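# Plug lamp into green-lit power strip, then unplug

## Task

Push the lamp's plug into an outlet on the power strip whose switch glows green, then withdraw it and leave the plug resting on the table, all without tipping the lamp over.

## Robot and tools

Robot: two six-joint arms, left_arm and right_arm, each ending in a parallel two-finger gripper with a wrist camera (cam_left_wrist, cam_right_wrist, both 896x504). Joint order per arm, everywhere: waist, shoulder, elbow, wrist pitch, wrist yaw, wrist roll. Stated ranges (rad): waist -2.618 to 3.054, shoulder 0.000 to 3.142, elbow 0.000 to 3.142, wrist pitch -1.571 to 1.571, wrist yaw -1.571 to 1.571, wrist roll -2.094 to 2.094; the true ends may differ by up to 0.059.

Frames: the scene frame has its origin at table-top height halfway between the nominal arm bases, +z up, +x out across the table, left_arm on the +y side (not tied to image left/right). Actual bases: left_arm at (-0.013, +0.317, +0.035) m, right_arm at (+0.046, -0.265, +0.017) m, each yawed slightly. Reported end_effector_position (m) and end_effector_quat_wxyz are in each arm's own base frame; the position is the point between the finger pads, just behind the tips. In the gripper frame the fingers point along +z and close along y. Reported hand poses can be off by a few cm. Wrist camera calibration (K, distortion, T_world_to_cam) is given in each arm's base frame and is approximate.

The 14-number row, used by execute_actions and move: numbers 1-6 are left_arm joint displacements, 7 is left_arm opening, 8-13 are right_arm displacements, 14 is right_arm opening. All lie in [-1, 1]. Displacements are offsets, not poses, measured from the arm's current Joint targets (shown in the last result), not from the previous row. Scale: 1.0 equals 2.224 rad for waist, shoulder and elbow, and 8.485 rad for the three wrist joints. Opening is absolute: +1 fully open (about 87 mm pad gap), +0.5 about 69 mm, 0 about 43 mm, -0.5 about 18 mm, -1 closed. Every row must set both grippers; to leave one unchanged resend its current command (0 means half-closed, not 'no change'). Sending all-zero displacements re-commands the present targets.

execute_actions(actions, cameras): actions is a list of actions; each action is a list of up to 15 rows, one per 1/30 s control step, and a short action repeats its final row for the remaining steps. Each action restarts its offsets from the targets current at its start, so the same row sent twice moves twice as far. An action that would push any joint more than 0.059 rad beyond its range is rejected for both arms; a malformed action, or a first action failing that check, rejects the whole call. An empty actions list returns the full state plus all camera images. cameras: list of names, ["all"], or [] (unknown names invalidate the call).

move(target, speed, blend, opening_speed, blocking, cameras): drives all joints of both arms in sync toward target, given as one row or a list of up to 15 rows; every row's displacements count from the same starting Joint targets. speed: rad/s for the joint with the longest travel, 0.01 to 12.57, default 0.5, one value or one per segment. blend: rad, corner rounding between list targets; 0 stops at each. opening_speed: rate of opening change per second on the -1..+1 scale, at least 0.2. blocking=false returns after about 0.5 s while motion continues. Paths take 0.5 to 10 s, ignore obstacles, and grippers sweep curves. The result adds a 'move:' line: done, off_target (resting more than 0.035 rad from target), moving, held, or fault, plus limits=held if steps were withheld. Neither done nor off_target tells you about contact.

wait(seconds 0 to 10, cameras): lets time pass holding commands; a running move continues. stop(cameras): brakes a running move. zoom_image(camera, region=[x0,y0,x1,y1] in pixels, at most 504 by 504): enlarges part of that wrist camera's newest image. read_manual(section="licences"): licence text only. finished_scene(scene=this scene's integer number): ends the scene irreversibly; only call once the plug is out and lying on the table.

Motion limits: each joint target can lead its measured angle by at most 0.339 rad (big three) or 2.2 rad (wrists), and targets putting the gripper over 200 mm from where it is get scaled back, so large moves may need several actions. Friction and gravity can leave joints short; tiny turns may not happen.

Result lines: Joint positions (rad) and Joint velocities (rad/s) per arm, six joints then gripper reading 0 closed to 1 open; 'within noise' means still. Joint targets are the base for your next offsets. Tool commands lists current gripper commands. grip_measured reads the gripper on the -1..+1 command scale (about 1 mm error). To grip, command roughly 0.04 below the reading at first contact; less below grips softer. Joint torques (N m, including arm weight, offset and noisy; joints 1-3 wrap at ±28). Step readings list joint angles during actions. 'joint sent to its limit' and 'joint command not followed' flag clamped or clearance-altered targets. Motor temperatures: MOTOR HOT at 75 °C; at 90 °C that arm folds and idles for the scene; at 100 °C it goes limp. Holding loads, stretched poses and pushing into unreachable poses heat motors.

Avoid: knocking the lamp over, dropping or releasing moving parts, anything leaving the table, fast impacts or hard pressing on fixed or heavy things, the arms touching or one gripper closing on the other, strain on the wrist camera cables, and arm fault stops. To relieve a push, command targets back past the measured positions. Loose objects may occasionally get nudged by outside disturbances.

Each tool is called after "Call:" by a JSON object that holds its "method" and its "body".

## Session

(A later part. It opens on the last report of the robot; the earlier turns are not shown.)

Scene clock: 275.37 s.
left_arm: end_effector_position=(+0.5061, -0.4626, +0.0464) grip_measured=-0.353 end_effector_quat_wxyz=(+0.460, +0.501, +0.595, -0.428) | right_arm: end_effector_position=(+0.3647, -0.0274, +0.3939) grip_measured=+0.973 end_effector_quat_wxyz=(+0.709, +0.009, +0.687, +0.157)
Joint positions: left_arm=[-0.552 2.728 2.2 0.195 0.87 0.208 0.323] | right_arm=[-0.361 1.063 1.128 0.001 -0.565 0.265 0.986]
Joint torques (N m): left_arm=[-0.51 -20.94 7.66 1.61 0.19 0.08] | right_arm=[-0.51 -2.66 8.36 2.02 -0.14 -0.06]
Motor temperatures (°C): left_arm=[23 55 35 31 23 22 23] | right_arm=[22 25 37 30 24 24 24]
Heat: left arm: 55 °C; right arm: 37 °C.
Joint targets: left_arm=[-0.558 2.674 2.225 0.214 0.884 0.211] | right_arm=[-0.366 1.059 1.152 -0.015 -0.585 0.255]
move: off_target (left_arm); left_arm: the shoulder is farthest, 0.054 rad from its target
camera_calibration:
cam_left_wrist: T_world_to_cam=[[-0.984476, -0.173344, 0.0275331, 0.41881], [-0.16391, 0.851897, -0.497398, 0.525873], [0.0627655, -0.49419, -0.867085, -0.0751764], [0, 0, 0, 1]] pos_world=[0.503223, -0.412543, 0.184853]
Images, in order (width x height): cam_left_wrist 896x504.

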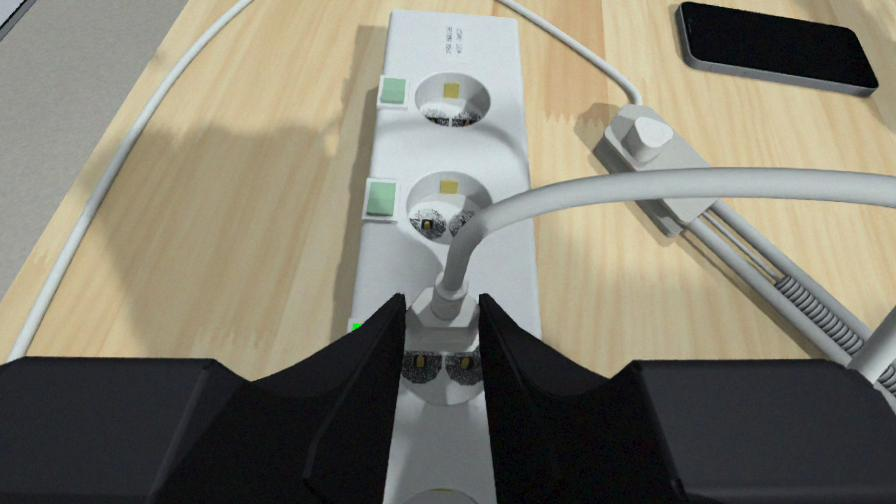

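Call:
{"method": "move", "body": {"target": [[0.007,0,0,0,0,0,-1,0,0,0,0,0,0,1],[0.007,0.045,0,-0.001,0,0,-1,0,0,0,0,0,0,1]], "speed": 0.1, "cameras": ["cam_left_wrist"]}}

Call:
{"method": "zoom_image", "body": {"camera": "cam_left_wrist", "region": [340, 230, 560, 450]}}

Scene clock: 283.33 s.
left_arm: end_effector_position=(+0.5058, -0.4632, +0.0435) grip_measured=-0.353 end_effector_quat_wxyz=(+0.460, +0.504, +0.588, -0.434) | right_arm: end_effector_position=(+0.3647, -0.0274, +0.3939) grip_measured=+0.973 end_effector_quat_wxyz=(+0.709, +0.009, +0.687, +0.157)
Joint positions: left_arm=[-0.549 2.744 2.211 0.21 0.89 0.206 0.323] | right_arm=[-0.361 1.063 1.128 0.001 -0.565 0.265 0.986]
Joint torques (N m): left_arm=[0.53 -12.96 6.83 1.38 0 0.1] | right_arm=[-0.54 -2.7 8.36 2.03 -0.14 -0.07]
Motor temperatures (°C): left_arm=[23 58 35 31 23 22 23] | right_arm=[22 25 38 30 24 24 24]
Heat: left arm: 58 °C; right arm: 38 °C.
Joint targets: left_arm=[-0.543 2.774 2.225 0.206 0.884 0.211] | right_arm=[-0.366 1.059 1.152 -0.015 -0.585 0.255]
move: done
camera_calibration:
cam_left_wrist: T_world_to_cam=[[-0.987215, -0.157129, 0.0267618, 0.427358], [-0.148884, 0.849095, -0.506825, 0.516396], [0.0569136, -0.50433, -0.861634, -0.0798939], [0, 0, 0, 1]] pos_world=[0.503325, -0.411612, 0.181446]
Images, in order (width x height): cam_left_wrist 896x504.

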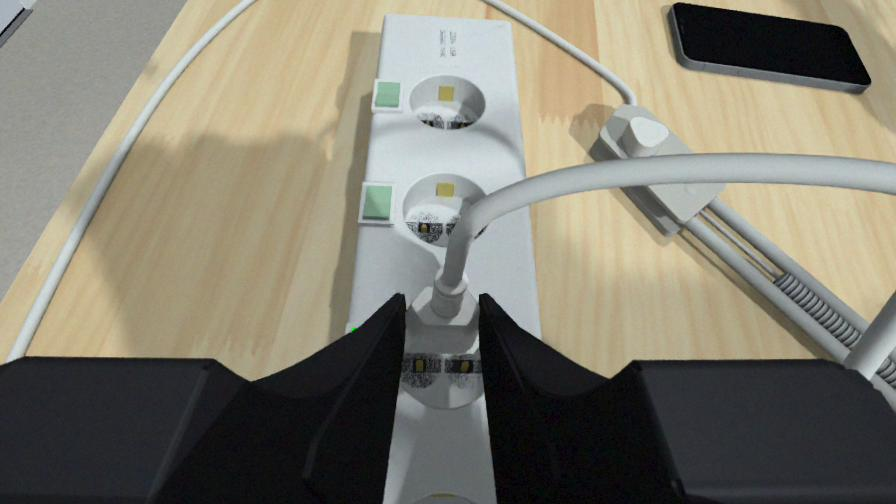

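Scaled by 2.291.

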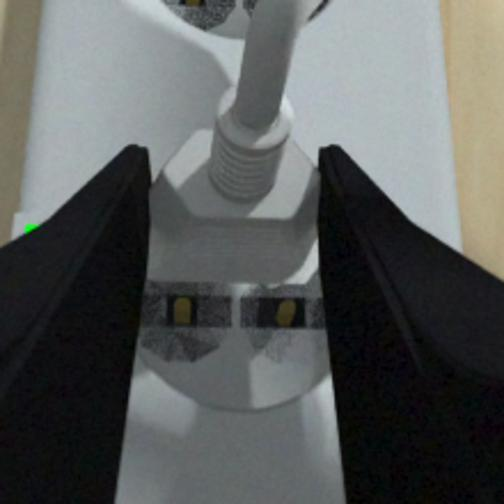

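Call:
{"method": "move", "body": {"target": [[0,0.03,0,-0.006,0,0,-1,0,0,0,0,0,0,1],[0.008,0.035,0,-0.006,0,0,-1,0,0,0,0,0,0,1]], "speed": 0.08, "cameras": ["cam_left_wrist"]}}

Call:
{"method": "zoom_image", "body": {"camera": "cam_left_wrist", "region": [340, 230, 560, 450]}}

Scene clock: 293.43 s.
left_arm: end_effector_position=(+0.5084, -0.4639, +0.0393) grip_measured=-0.353 end_effector_quat_wxyz=(+0.466, +0.508, +0.573, -0.445) | right_arm: end_effector_position=(+0.3647, -0.0274, +0.3939) grip_measured=+0.973 end_effector_quat_wxyz=(+0.709, +0.009, +0.687, +0.157)
Joint positions: left_arm=[-0.542 2.783 2.242 0.252 0.926 0.196 0.323] | right_arm=[-0.361 1.063 1.128 0.001 -0.565 0.265 0.986]
Joint torques (N m): left_arm=[1.55 -9.51 4.33 0.5 -0.36 0.17] | right_arm=[-0.46 -2.73 8.29 2.02 -0.15 -0.08]
Motor temperatures (°C): left_arm=[23 57 35 31 23 22 23] | right_arm=[22 25 38 30 24 24 24]
Heat: left arm: 57 °C; right arm: 38 °C.
Joint targets: left_arm=[-0.525 2.852 2.225 0.155 0.884 0.211] | right_arm=[-0.366 1.059 1.152 -0.015 -0.585 0.255]
move: off_target (left_arm); left_arm: the wrist pitch is farthest, 0.097 rad from its target
camera_calibration:
cam_left_wrist: T_world_to_cam=[[-0.991139, -0.131746, 0.0169482, 0.444162], [-0.120486, 0.837949, -0.532283, 0.496549], [0.0559246, -0.529608, -0.846397, -0.0958843], [0, 0, 0, 1]] pos_world=[0.505415, -0.408347, 0.175621]
Images, in order (width x height): cam_left_wrist 896x504.

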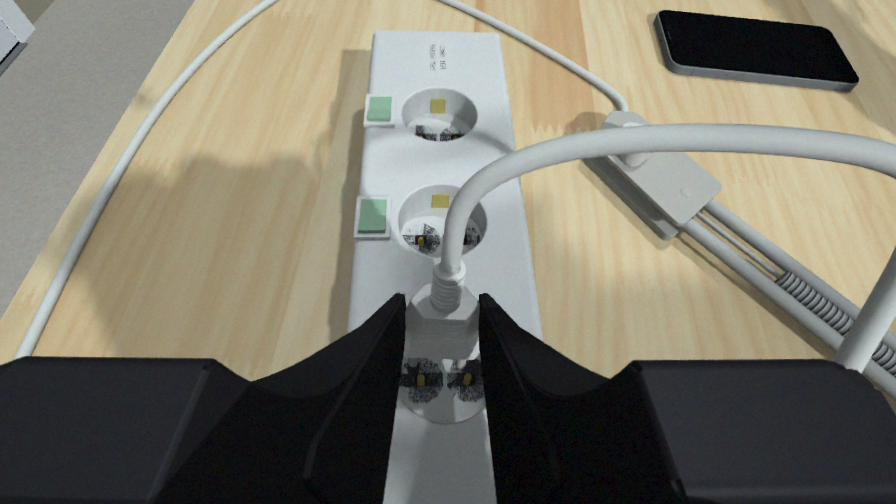

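Scaled by 2.291.

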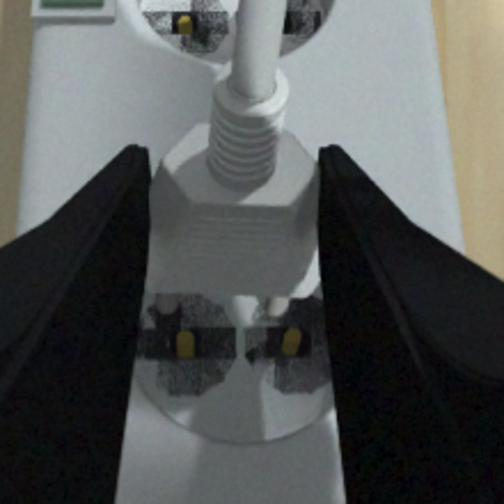

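Call:
{"method": "move", "body": {"target": [[-0.0058,-0.11,0,0.0041,0,0,-1,0,0,0,0,0,0,1],[-0.0058,-0.1133,-0.0472,0.0041,0,0,-1,0,0,0,0,0,0,1],[-0.0058,-0.0764,-0.0472,0.0041,0,0,-1,0,0,0,0,0,0,1]], "speed": 0.2, "cameras": ["cam_left_wrist"]}}

Call:
{"method": "zoom_image", "body": {"camera": "cam_left_wrist", "region": [340, 230, 560, 450]}}

Scene clock: 309.87 s.
left_arm: end_effector_position=(+0.4978, -0.4523, +0.0602) grip_measured=-0.353 end_effector_quat_wxyz=(+0.448, +0.497, +0.600, -0.438) | right_arm: end_effector_position=(+0.3647, -0.0274, +0.3939) grip_measured=+0.973 end_effector_quat_wxyz=(+0.709, +0.009, +0.687, +0.157)
Joint positions: left_arm=[-0.54 2.657 2.125 0.18 0.895 0.196 0.323] | right_arm=[-0.361 1.063 1.128 0.001 -0.565 0.265 0.986]
Joint torques (N m): left_arm=[0.36 -13.33 5.31 1.44 -0.04 0.15] | right_arm=[-0.55 -2.77 8.35 2.03 -0.14 -0.06]
Motor temperatures (°C): left_arm=[23 56 35 29 23 22 23] | right_arm=[22 25 38 30 24 24 24]
Heat: left arm: 56 °C; right arm: 38 °C.
Joint targets: left_arm=[-0.538 2.682 2.120 0.189 0.884 0.211] | right_arm=[-0.366 1.059 1.152 -0.015 -0.585 0.255]
move: done
camera_calibration:
cam_left_wrist: T_world_to_cam=[[-0.984729, -0.163517, 0.0597504, 0.41468], [-0.171624, 0.854215, -0.490778, 0.526998], [0.0292108, -0.493538, -0.869234, -0.0404689], [0, 0, 0, 1]] pos_world=[0.499975, -0.402335, 0.198684]
Images, in order (width x height): cam_left_wrist 896x504.

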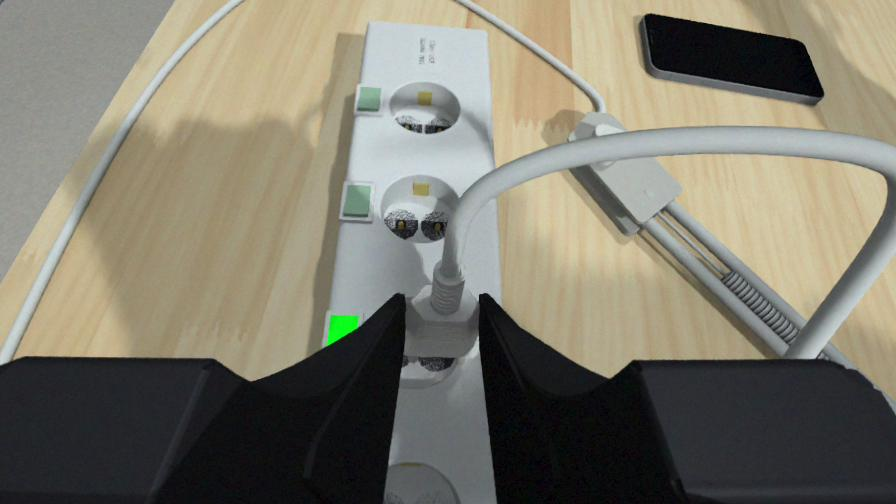

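Scaled by 2.291.

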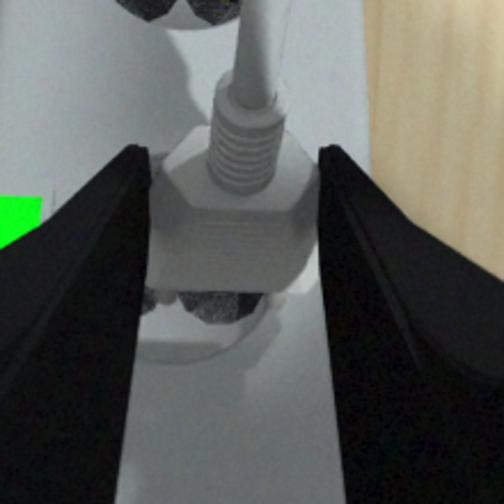

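Call:
{"method": "move", "body": {"target": [0,0.0238,0.0337,0.0169,0,0,-1,0,0,0,0,0,0,1], "speed": 0.2, "cameras": ["cam_left_wrist"]}}

Call:
{"method": "zoom_image", "body": {"camera": "cam_left_wrist", "region": [340, 230, 560, 450]}}

Scene clock: 330.37 s.
left_arm: end_effector_position=(+0.5100, -0.4591, +0.0490) grip_measured=-0.353 end_effector_quat_wxyz=(+0.478, +0.502, +0.577, -0.432) | right_arm: end_effector_position=(+0.3647, -0.0274, +0.3939) grip_measured=+0.973 end_effector_quat_wxyz=(+0.709, +0.009, +0.687, +0.157)
Joint positions: left_arm=[-0.54 2.728 2.165 0.29 0.891 0.196 0.323] | right_arm=[-0.361 1.063 1.128 0.001 -0.565 0.265 0.986]
Joint torques (N m): left_arm=[0.36 -15.16 7.97 1.81 -0.02 0.2] | right_arm=[-0.47 -2.67 8.34 2.04 -0.15 -0.06]
Heat: left arm: 53 °C; right arm: 38 °C.
Joint targets: left_arm=[-0.538 2.735 2.195 0.333 0.884 0.211] | right_arm=[-0.366 1.059 1.152 -0.015 -0.585 0.255]
move: off_target (left_arm); left_arm: the wrist pitch is farthest, 0.042 rad from its target
camera_calibration:
cam_left_wrist: T_world_to_cam=[[-0.986067, -0.166346, -0.00112677, 0.42863], [-0.139971, 0.833346, -0.534736, 0.505787], [0.0898901, -0.527127, -0.845019, -0.101469], [0, 0, 0, 1]] pos_world=[0.502574, -0.403682, 0.185202]
Images, in order (width x height): cam_left_wrist 896x504.

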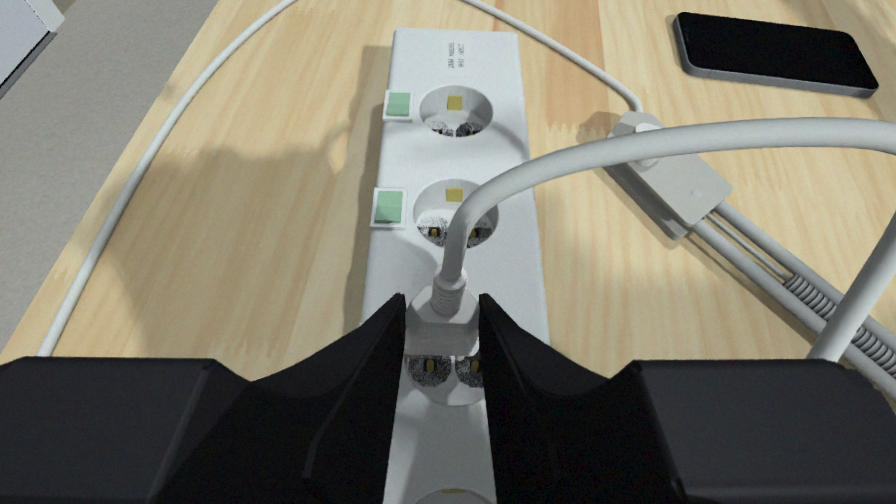

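Scaled by 2.291.

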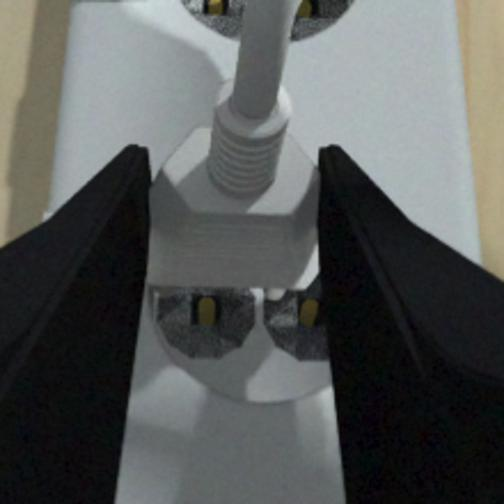

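Call:
{"method": "move", "body": {"target": [-0.004,0,0,0,0.0021,-0.0145,-1,0,0,0,0,0,0,1], "speed": 0.2, "cameras": ["cam_left_wrist"]}}

Call:
{"method": "zoom_image", "body": {"camera": "cam_left_wrist", "region": [340, 230, 560, 450]}}

Scene clock: 349.27 s.
left_arm: end_effector_position=(+0.5057, -0.4597, +0.0495) grip_measured=-0.353 end_effector_quat_wxyz=(+0.455, +0.470, +0.603, -0.457) | right_arm: end_effector_position=(+0.3647, -0.0274, +0.3939) grip_measured=+0.973 end_effector_quat_wxyz=(+0.709, +0.009, +0.687, +0.157)
Joint positions: left_arm=[-0.54 2.728 2.165 0.291 0.891 0.088 0.323] | right_arm=[-0.361 1.063 1.128 0.001 -0.565 0.265 0.986]
Joint torques (N m): left_arm=[-0.4 -15.01 8.14 1.81 0.16 0.02] | right_arm=[-0.55 -2.73 8.38 2.02 -0.15 -0.07]
Motor temperatures (°C): left_arm=[23 55 36 31 23 22 23] | right_arm=[22 25 38 31 24 24 24]
Heat: left arm: 55 °C; right arm: 38 °C.
Joint targets: left_arm=[-0.547 2.735 2.195 0.333 0.901 0.088] | right_arm=[-0.366 1.059 1.152 -0.015 -0.585 0.255]
move: off_target (left_arm); left_arm: the wrist pitch is farthest, 0.042 rad from its target
camera_calibration:
cam_left_wrist: T_world_to_cam=[[-0.977566, -0.183384, 0.103611, 0.40695], [-0.21032, 0.82318, -0.527391, 0.536522], [0.0114249, -0.537351, -0.843282, -0.0661656], [0, 0, 0, 1]] pos_world=[0.511418, -0.40258, 0.184996]
Images, in order (width x height): cam_left_wrist 896x504.

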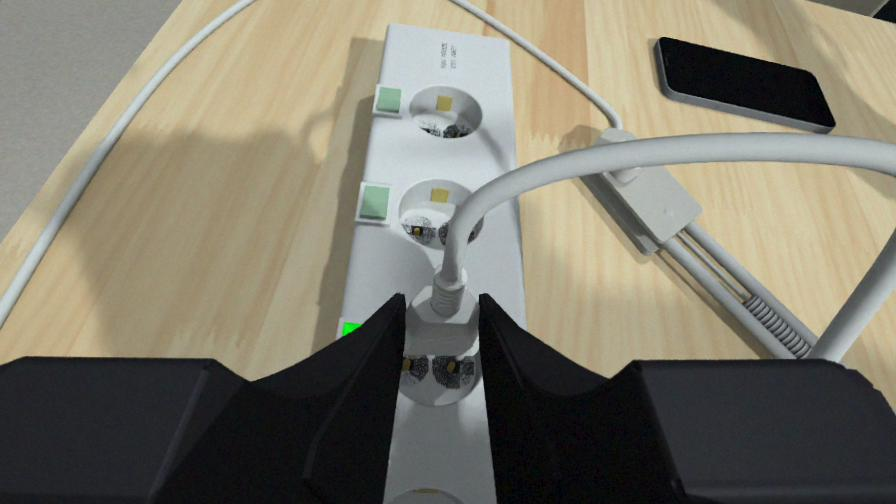

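Scaled by 2.291.

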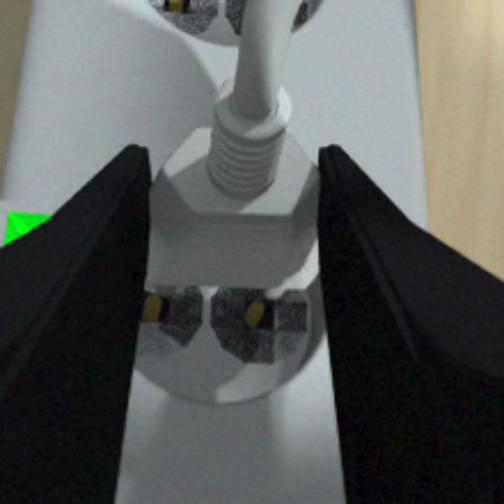

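Call:
{"method": "move", "body": {"target": [-0.0015,0.0150,0.0067,0.0018,0,0,-1,0,0,0,0,0,0,1], "speed": 0.1, "cameras": ["cam_left_wrist"]}}

Call:
{"method": "zoom_image", "body": {"camera": "cam_left_wrist", "region": [340, 230, 560, 450]}}

Scene clock: 361.27 s.
left_arm: end_effector_position=(+0.5063, -0.4636, +0.0448) grip_measured=-0.353 end_effector_quat_wxyz=(+0.460, +0.473, +0.595, -0.459) | right_arm: end_effector_position=(+0.3647, -0.0274, +0.3939) grip_measured=+0.973 end_effector_quat_wxyz=(+0.709, +0.009, +0.687, +0.157)
Joint positions: left_arm=[-0.544 2.754 2.184 0.318 0.897 0.087 0.323] | right_arm=[-0.361 1.063 1.128 0.001 -0.565 0.265 0.986]
Joint torques (N m): left_arm=[-0.29 -14.57 7.87 1.72 0.12 0.1] | right_arm=[-0.55 -2.76 8.38 2.02 -0.15 -0.05]
Motor temperatures (°C): left_arm=[23 56 36 31 23 22 23] | right_arm=[22 25 39 31 24 24 24]
Heat: left arm: 56 °C; right arm: 39 °C.
Joint targets: left_arm=[-0.550 2.768 2.210 0.348 0.901 0.088] | right_arm=[-0.366 1.059 1.152 -0.015 -0.585 0.255]
move: done
camera_calibration:
cam_left_wrist: T_world_to_cam=[[-0.980484, -0.173828, 0.0918428, 0.413732], [-0.195716, 0.818794, -0.539696, 0.528534], [0.0186142, -0.547139, -0.836835, -0.080626], [0, 0, 0, 1]] pos_world=[0.510601, -0.404955, 0.179779]
Images, in order (width x height): cam_left_wrist 896x504.

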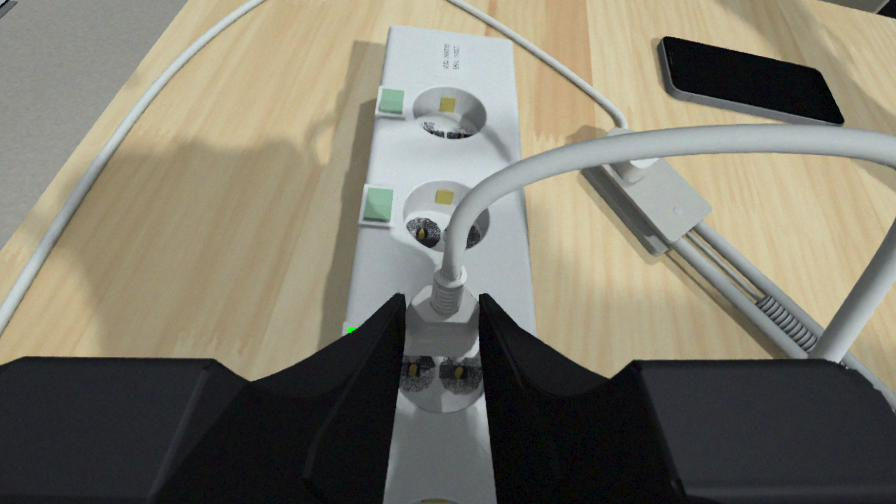

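Scaled by 2.291.

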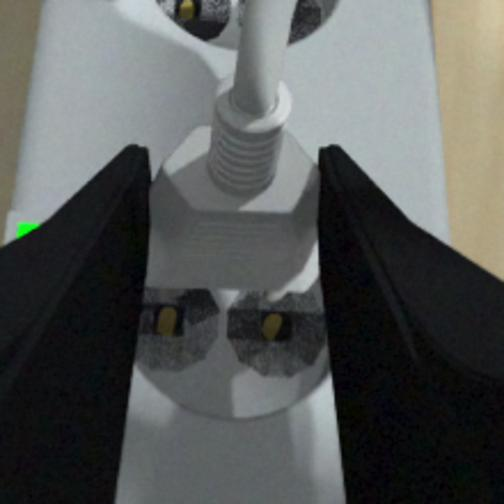

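Call:
{"method": "move", "body": {"target": [[0.0081,-0.004,0,0,0,0,-1,0,0,0,0,0,0,1],[0.0081,0.001,-0.025,0.0036,0,0,-1,0,0,0,0,0,0,1]], "speed": 0.1, "cameras": ["cam_left_wrist"]}}

Call:
{"method": "zoom_image", "body": {"camera": "cam_left_wrist", "region": [340, 230, 560, 450]}}

Scene clock: 369.93 s.
left_arm: end_effector_position=(+0.5083, -0.4615, +0.0443) grip_measured=-0.353 end_effector_quat_wxyz=(+0.469, +0.474, +0.587, -0.458) | right_arm: end_effector_position=(+0.3647, -0.0274, +0.3939) grip_measured=+0.973 end_effector_quat_wxyz=(+0.709, +0.009, +0.687, +0.157)
Joint positions: left_arm=[-0.539 2.755 2.166 0.361 0.902 0.086 0.323] | right_arm=[-0.361 1.063 1.128 0.001 -0.565 0.265 0.986]
Joint torques (N m): left_arm=[0.49 -14.48 4.7 1.56 0.04 0.02] | right_arm=[-0.53 -2.7 8.32 2.02 -0.15 -0.06]
Motor temperatures (°C): left_arm=[23 58 36 32 23 22 23] | right_arm=[22 25 39 31 24 24 24]
Heat: left arm: 58 °C; right arm: 39 °C.
Joint targets: left_arm=[-0.532 2.770 2.155 0.379 0.902 0.088] | right_arm=[-0.366 1.059 1.152 -0.015 -0.585 0.255]
move: done
camera_calibration:
cam_left_wrist: T_world_to_cam=[[-0.98202, -0.173255, 0.0749613, 0.417936], [-0.185461, 0.811363, -0.554341, 0.518946], [0.0352214, -0.558276, -0.828907, -0.0938456], [0, 0, 0, 1]] pos_world=[0.509972, -0.401036, 0.178555]
Images, in order (width x height): cam_left_wrist 896x504.

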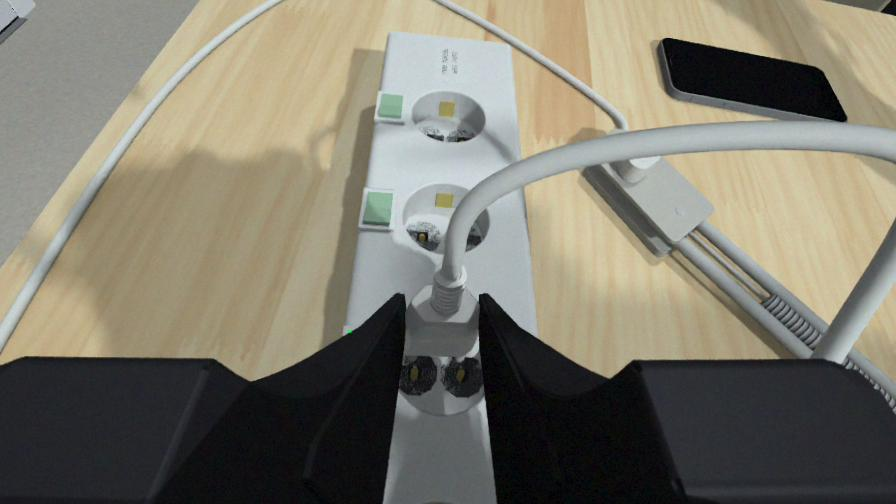

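Scaled by 2.291.

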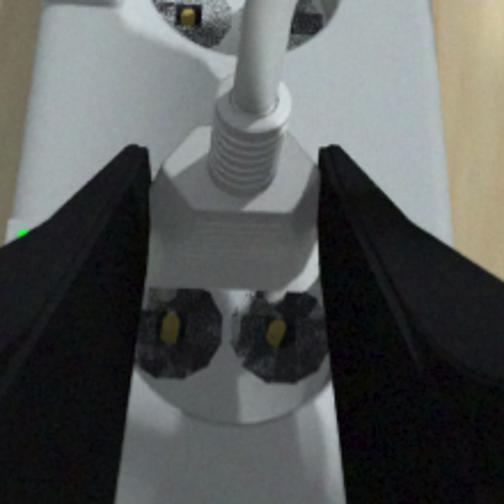

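Call:
{"method": "move", "body": {"target": [[0,-0.0585,0,0,0,0,-1,0,0,0,0,0,0,1],[0.0027,-0.0585,-0.0166,0,0,0,-1,0,0,0,0,0,0,1],[0.0027,-0.0202,-0.0166,0.0005,0,0,-1,0,0,0,0,0,0,1]], "speed": 0.2, "cameras": ["cam_left_wrist"]}}

Call:
{"method": "zoom_image", "body": {"camera": "cam_left_wrist", "region": [340, 230, 560, 450]}}

Scene clock: 384.27 s.
left_arm: end_effector_position=(+0.5056, -0.4551, +0.0438) grip_measured=-0.353 end_effector_quat_wxyz=(+0.462, +0.471, +0.596, -0.458) | right_arm: end_effector_position=(+0.3647, -0.0274, +0.3939) grip_measured=+0.973 end_effector_quat_wxyz=(+0.709, +0.009, +0.687, +0.157)
Joint positions: left_arm=[-0.532 2.725 2.121 0.353 0.902 0.086 0.323] | right_arm=[-0.361 1.063 1.128 0.001 -0.565 0.265 0.986]
Joint torques (N m): left_arm=[0.66 -15.8 5.26 1.72 0.03 0.09] | right_arm=[-0.5 -2.76 8.35 2.03 -0.14 -0.07]
Motor temperatures (°C): left_arm=[23 60 36 32 23 22 23] | right_arm=[22 25 39 31 24 24 24]
Heat: left arm: 60 °C; right arm: 39 °C.
Joint targets: left_arm=[-0.526 2.725 2.118 0.383 0.902 0.088] | right_arm=[-0.366 1.059 1.152 -0.015 -0.585 0.255]
move: done
camera_calibration:
cam_left_wrist: T_world_to_cam=[[-0.979231, -0.180279, 0.0927645, 0.411003], [-0.201583, 0.816792, -0.54057, 0.522976], [0.0216841, -0.548043, -0.836169, -0.0788117], [0, 0, 0, 1]] pos_world=[0.509599, -0.396259, 0.178679]
Images, in order (width x height): cam_left_wrist 896x504.

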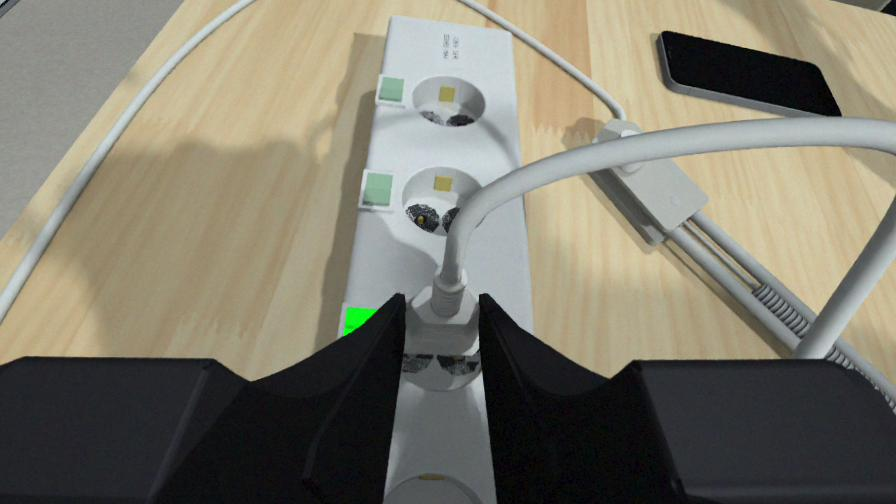

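Scaled by 2.291.

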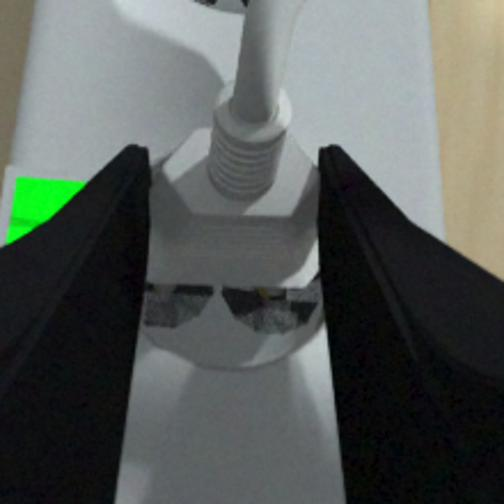

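Call:
{"method": "move", "body": {"target": [0,0.03,0,-0.002,0,0,-1,0,0,0,0,0,0,1], "speed": 0.08, "cameras": ["cam_left_wrist"]}}

Call:
{"method": "zoom_image", "body": {"camera": "cam_left_wrist", "region": [340, 230, 560, 450]}}

Scene clock: 391.47 s.
left_arm: end_effector_position=(+0.5057, -0.4564, +0.0350) grip_measured=-0.353 end_effector_quat_wxyz=(+0.467, +0.474, +0.588, -0.460) | right_arm: end_effector_position=(+0.3647, -0.0274, +0.3939) grip_measured=+0.973 end_effector_quat_wxyz=(+0.709, +0.009, +0.687, +0.157)
Joint positions: left_arm=[-0.532 2.752 2.121 0.401 0.911 0.084 0.323] | right_arm=[-0.361 1.063 1.128 0.001 -0.565 0.265 0.986]
Joint torques (N m): left_arm=[0.5 -12.01 5.27 1.07 -0.04 0.1] | right_arm=[-0.47 -2.71 8.34 2.01 -0.16 -0.06]
Motor temperatures (°C): left_arm=[23 61 35 32 23 22 23] | right_arm=[22 25 39 31 24 24 24]
Heat: left arm: 61 °C; right arm: 39 °C.
Joint targets: left_arm=[-0.526 2.792 2.118 0.366 0.901 0.088] | right_arm=[-0.366 1.059 1.152 -0.015 -0.585 0.255]
move: off_target (left_arm); left_arm: the shoulder is farthest, 0.040 rad from its target
camera_calibration:
cam_left_wrist: T_world_to_cam=[[-0.982132, -0.170362, 0.0799574, 0.418123], [-0.185861, 0.811393, -0.554164, 0.509449], [0.0295318, -0.559123, -0.828558, -0.0962244], [0, 0, 0, 1]] pos_world=[0.50818, -0.395932, 0.169159]
Images, in order (width x height): cam_left_wrist 896x504.

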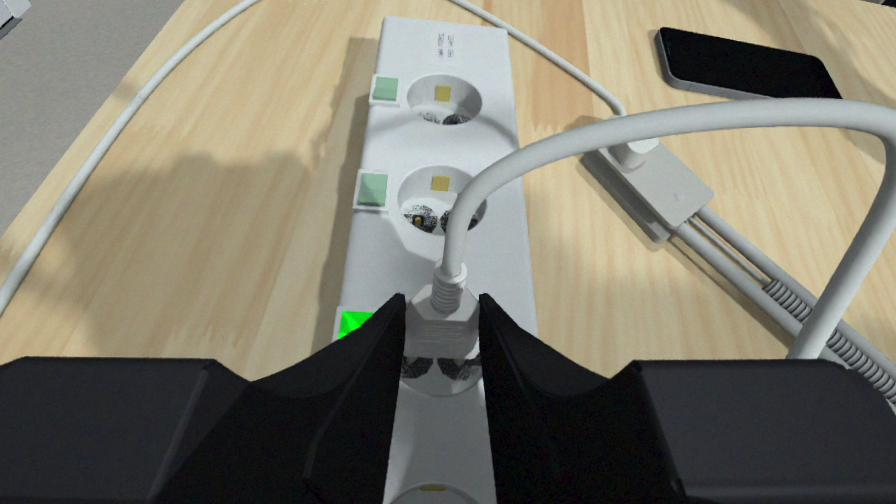

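Scaled by 2.291.

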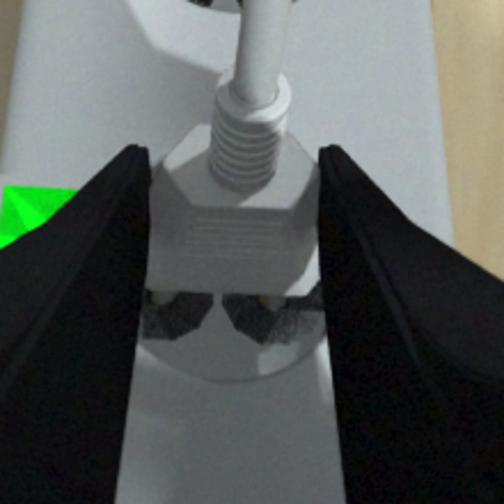

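Call:
{"method": "move", "body": {"target": [0,0.035,0,-0.006,0,0,-1,0,0,0,0,0,0,1], "speed": 0.08, "cameras": ["cam_left_wrist"]}}

Call:
{"method": "zoom_image", "body": {"camera": "cam_left_wrist", "region": [340, 230, 560, 450]}}

Scene clock: 397.10 s.
left_arm: end_effector_position=(+0.5050, -0.4595, +0.0293) grip_measured=-0.353 end_effector_quat_wxyz=(+0.471, +0.478, +0.574, -0.469) | right_arm: end_effector_position=(+0.3647, -0.0274, +0.3939) grip_measured=+0.973 end_effector_quat_wxyz=(+0.709, +0.009, +0.687, +0.157)
Joint positions: left_arm=[-0.532 2.788 2.143 0.446 0.936 0.072 0.323] | right_arm=[-0.361 1.063 1.128 0.001 -0.565 0.265 0.986]
Joint torques (N m): left_arm=[0.64 -8.16 3.45 0.19 -0.3 0.2] | right_arm=[-0.46 -2.73 8.35 2.03 -0.15 -0.07]
Motor temperatures (°C): left_arm=[23 59 35 32 23 22 23] | right_arm=[22 25 39 31 24 24 24]
Heat: left arm: 59 °C; right arm: 39 °C.
Joint targets: left_arm=[-0.526 2.870 2.118 0.315 0.902 0.088] | right_arm=[-0.366 1.059 1.152 -0.015 -0.585 0.255]
move: off_target (left_arm); left_arm: the wrist pitch is farthest, 0.131 rad from its target
camera_calibration:
cam_left_wrist: T_world_to_cam=[[-0.986676, -0.146707, 0.0703415, 0.430803], [-0.160311, 0.80285, -0.574223, 0.492384], [0.0277689, -0.577849, -0.815671, -0.110706], [0, 0, 0, 1]] pos_world=[0.507072, -0.39608, 0.162136]
Images, in order (width x height): cam_left_wrist 896x504.

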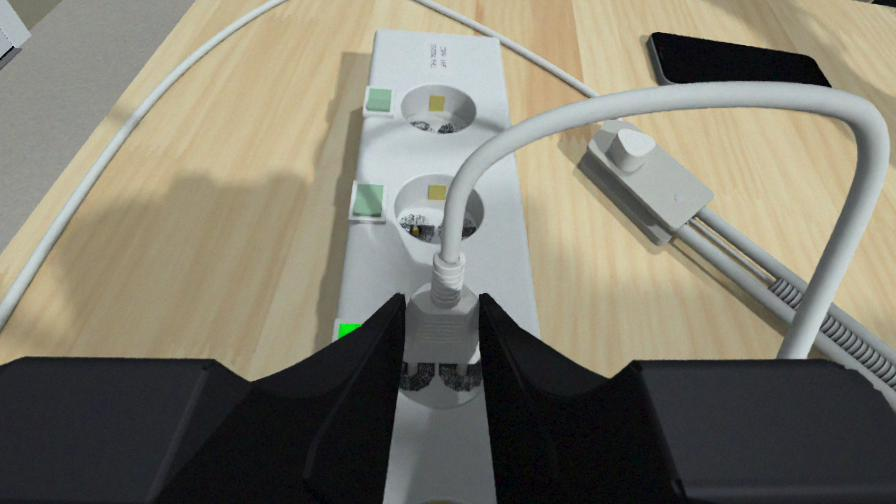

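Scaled by 2.291.

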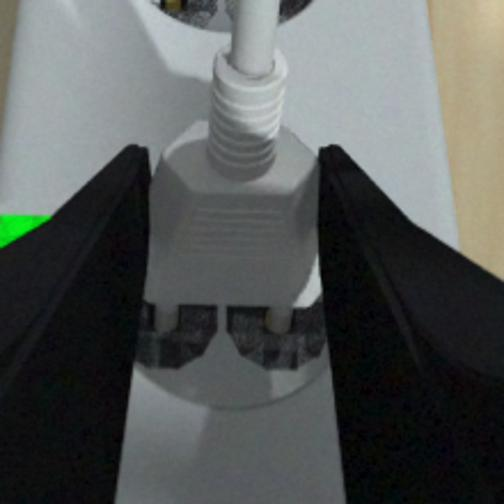

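Call:
{"method": "move", "body": {"target": [[0,-0.0315,0,0.010,0,0,-1,0,0,0,0,0,0,1],[0,-0.0315,0,0.010,0,0,0,0,0,0,0,0,0,1],[0,-0.0944,0.012,0.0047,0,0,0,0,0,0,0,0,0,1],[-0.0063,-0.0562,0.0121,0.0047,0,0,0,0,0,0,0,0,0,1]], "speed": 0.2, "cameras": ["cam_left_wrist"]}}

Call:
{"method": "zoom_image", "body": {"camera": "cam_left_wrist", "region": [340, 230, 560, 450]}}

Scene clock: 417.20 s.
left_arm: end_effector_position=(+0.5033, -0.4556, +0.0363) grip_measured=+0.000 end_effector_quat_wxyz=(+0.449, +0.467, +0.603, -0.466) | right_arm: end_effector_position=(+0.3647, -0.0274, +0.3939) grip_measured=+0.973 end_effector_quat_wxyz=(+0.709, +0.009, +0.687, +0.157)
Joint positions: left_arm=[-0.532 2.744 2.139 0.334 0.913 0.072 0.5] | right_arm=[-0.361 1.063 1.128 0.001 -0.565 0.265 0.986]
Joint torques (N m): left_arm=[-0.47 -15.77 6.05 1.61 -0.06 0.2] | right_arm=[-0.57 -2.67 8.36 2.03 -0.15 -0.06]
Motor temperatures (°C): left_arm=[23 55 34 30 23 22 23] | right_arm=[22 25 39 31 24 24 24]
Heat: left arm: 55 °C; right arm: 39 °C.
Joint targets: left_arm=[-0.540 2.745 2.145 0.355 0.902 0.088] | right_arm=[-0.366 1.059 1.152 -0.015 -0.585 0.255]
move: done; target 2's new numbers were sent with left_arm's wrist pitch 0.064 rad from that target
camera_calibration:
cam_left_wrist: T_world_to_cam=[[-0.9773, -0.172652, 0.122787, 0.41074], [-0.21165, 0.821527, -0.529431, 0.525731], [-0.00946595, -0.543401, -0.83942, -0.0673034], [0, 0, 0, 1]] pos_world=[0.51205, -0.39756, 0.171409]
Images, in order (width x height): cam_left_wrist 896x504.

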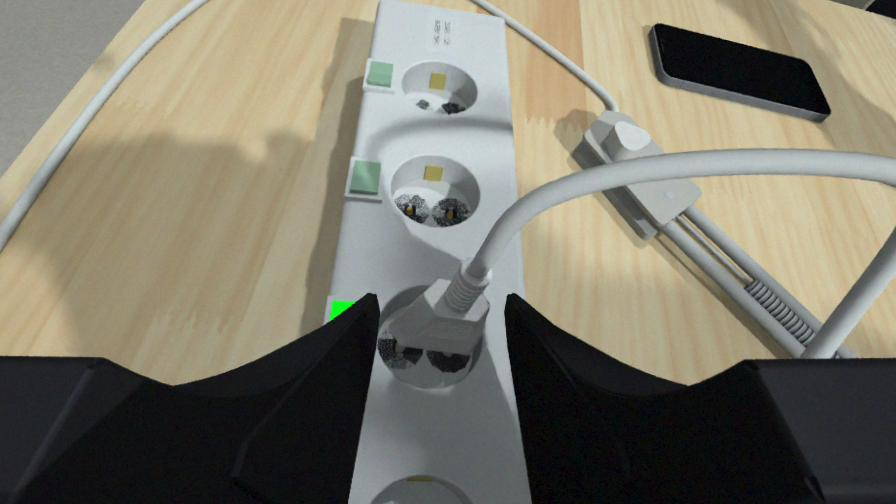

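Scaled by 2.291.

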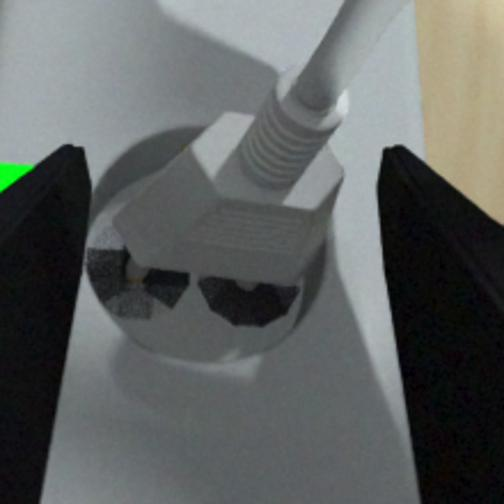

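Call:
{"method": "move", "body": {"target": [[0,-0.038,0,0,0,0,0,0,0,0,0,0,0,1],[0,-0.0065,0,0,0,0,0,0,0,0,0,0,0,1],[0,-0.0065,0,0,0,0,-1,0,0,0,0,0,0,1]], "speed": 0.2, "opening_speed": 0.5, "cameras": ["cam_left_wrist"]}}

Call:
{"method": "zoom_image", "body": {"camera": "cam_left_wrist", "region": [340, 230, 560, 450]}}

Scene clock: 425.17 s.
left_arm: end_effector_position=(+0.5072, -0.4570, +0.0505) grip_measured=-0.716 end_effector_quat_wxyz=(+0.464, +0.468, +0.595, -0.460) | right_arm: end_effector_position=(+0.3647, -0.0274, +0.3939) grip_measured=+0.973 end_effector_quat_wxyz=(+0.709, +0.009, +0.687, +0.157)
Joint positions: left_arm=[-0.533 2.725 2.139 0.349 0.901 0.074 0.142] | right_arm=[-0.361 1.063 1.128 0.001 -0.565 0.265 0.986]
Joint torques (N m): left_arm=[-0.44 -15.38 6.26 1.5 0.02 0.18] | right_arm=[-0.55 -2.69 8.35 2 -0.14 -0.07]
Motor temperatures (°C): left_arm=[23 57 34 31 23 22 23] | right_arm=[22 25 39 31 24 24 24]
Heat: left arm: 57 °C; right arm: 39 °C.
Joint targets: left_arm=[-0.540 2.731 2.145 0.355 0.902 0.088] | right_arm=[-0.366 1.059 1.152 -0.015 -0.585 0.255]
move: done
camera_calibration:
cam_left_wrist: T_world_to_cam=[[-0.978991, -0.180918, 0.0940497, 0.411158], [-0.202634, 0.811841, -0.547589, 0.52706], [0.0227151, -0.555142, -0.831445, -0.078259], [0, 0, 0, 1]] pos_world=[0.511098, -0.396948, 0.184875]
Images, in order (width x height): cam_left_wrist 896x504.

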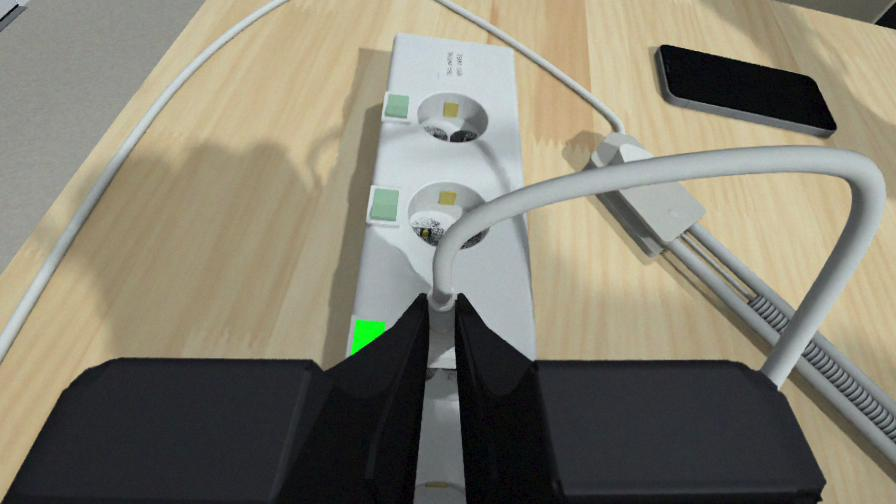

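Scaled by 2.291.

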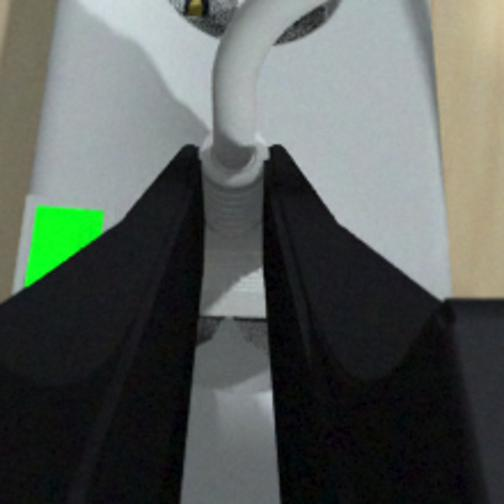

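Gripped the boot. Push down as in scene 1, two stages.

Call:
{"method": "move", "body": {"target": [[0,0.05,-0.01,-0.01,0,0,-1,0,0,0,0,0,0,1],[0,0.08,-0.01,-0.018,0,0,-1,0,0,0,0,0,0,1]], "speed": 0.08, "cameras": ["cam_left_wrist"]}}

Call:
{"method": "zoom_image", "body": {"camera": "cam_left_wrist", "region": [340, 230, 560, 450]}}

Scene clock: 432.93 s.
left_arm: end_effector_position=(+0.5046, -0.4572, +0.0310) grip_measured=-0.716 end_effector_quat_wxyz=(+0.459, +0.479, +0.577, -0.476) | right_arm: end_effector_position=(+0.3647, -0.0274, +0.3939) grip_measured=+0.973 end_effector_quat_wxyz=(+0.709, +0.009, +0.687, +0.157)
Joint positions: left_arm=[-0.526 2.792 2.172 0.399 0.96 0.07 0.142] | right_arm=[-0.361 1.063 1.128 0.001 -0.565 0.265 0.986]
Joint torques (N m): left_arm=[-0.92 -4.79 1.76 -0.39 -0.55 0.19] | right_arm=[-0.55 -2.73 8.34 2.02 -0.15 -0.05]
Motor temperatures (°C): left_arm=[23 57 34 31 23 22 23] | right_arm=[22 25 39 31 24 24 24]
Heat: left arm: 57 °C; right arm: 39 °C.
Joint targets: left_arm=[-0.540 2.908 2.122 0.202 0.902 0.088] | right_arm=[-0.366 1.059 1.152 -0.015 -0.585 0.255]
move: off_target (left_arm); left_arm: the wrist pitch is farthest, 0.197 rad from its target
camera_calibration:
cam_left_wrist: T_world_to_cam=[[-0.987057, -0.130727, 0.0928874, 0.437447], [-0.160361, 0.809493, -0.564806, 0.494217], [-0.00135636, -0.572391, -0.819979, -0.090664], [0, 0, 0, 1]] pos_world=[0.510915, -0.394775, 0.164161]
Images, in order (width x height): cam_left_wrist 896x504.

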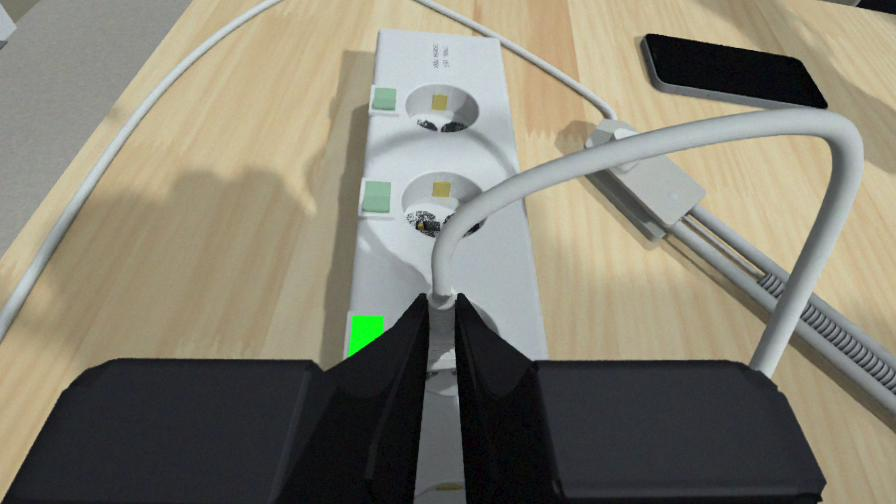

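Scaled by 2.291.

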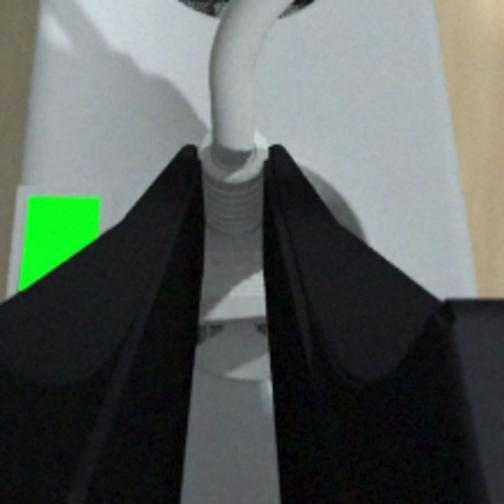

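Call:
{"method": "move", "body": {"target": [[0,-0.05,0,0.012,0,0,-0.2,0,0,0,0,0,0,1],[0,-0.05,0,0.012,0,0,-0.9,0,0,0,0,0,0,1],[0,0.02,-0.01,-0.006,0,0,-1,0,0,0,0,0,0,1]], "speed": 0.12, "opening_speed": 0.8, "cameras": ["cam_left_wrist"]}}

Call:
{"method": "zoom_image", "body": {"camera": "cam_left_wrist", "region": [340, 230, 560, 450]}}

Scene clock: 443.17 s.
left_arm: end_effector_position=(+0.5017, -0.4574, +0.0230) grip_measured=-0.542 end_effector_quat_wxyz=(+0.454, +0.480, +0.576, -0.481) | right_arm: end_effector_position=(+0.3647, -0.0274, +0.3939) grip_measured=+0.973 end_effector_quat_wxyz=(+0.709, +0.009, +0.687, +0.157)
Joint positions: left_arm=[-0.526 2.808 2.168 0.417 0.972 0.065 0.229] | right_arm=[-0.361 1.063 1.128 0.001 -0.565 0.265 0.986]
Joint torques (N m): left_arm=[-1.06 -1.91 0.14 -1.04 -0.66 0.26] | right_arm=[-0.5 -2.77 8.36 2.03 -0.16 -0.07]
Heat: left arm: 53 °C; right arm: 40 °C.
Joint targets: left_arm=[-0.540 2.953 2.100 0.151 0.901 0.088] | right_arm=[-0.366 1.059 1.152 -0.015 -0.585 0.255]
move: off_target (left_arm); target 2's new numbers were sent with left_arm's wrist pitch 0.105 rad from that target; target 3's new numbers were sent with left_arm's wrist pitch 0.266 rad from that target; left_arm: the wrist pitch is farthest, 0.266 rad from its target
camera_calibration:
cam_left_wrist: T_world_to_cam=[[-0.98776, -0.119044, 0.100794, 0.440779], [-0.155324, 0.810008, -0.565475, 0.487128], [-0.0143272, -0.574209, -0.818583, -0.0917008], [0, 0, 0, 1]] pos_world=[0.509733, -0.394761, 0.155966]
Images, in order (width x height): cam_left_wrist 896x504.

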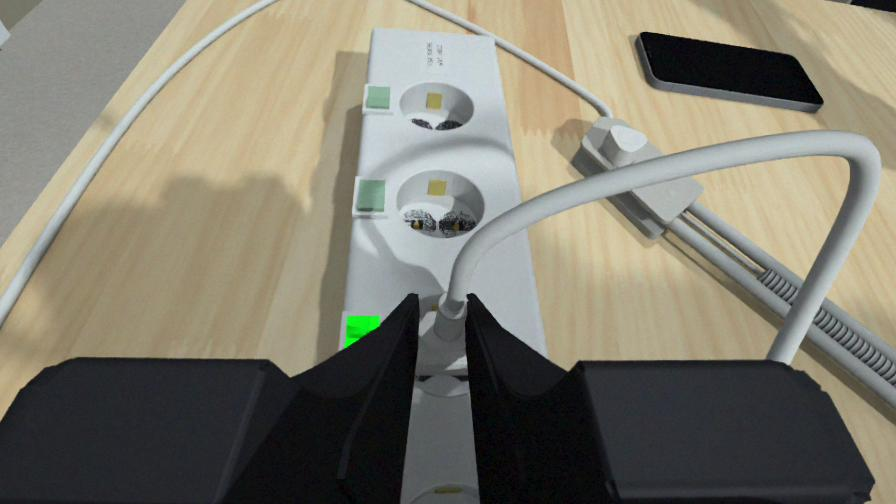

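Scaled by 2.291.

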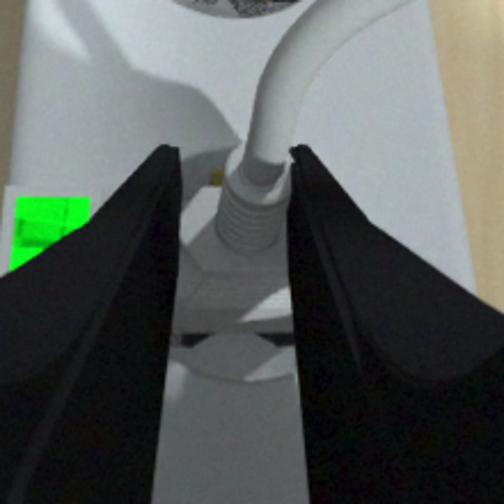

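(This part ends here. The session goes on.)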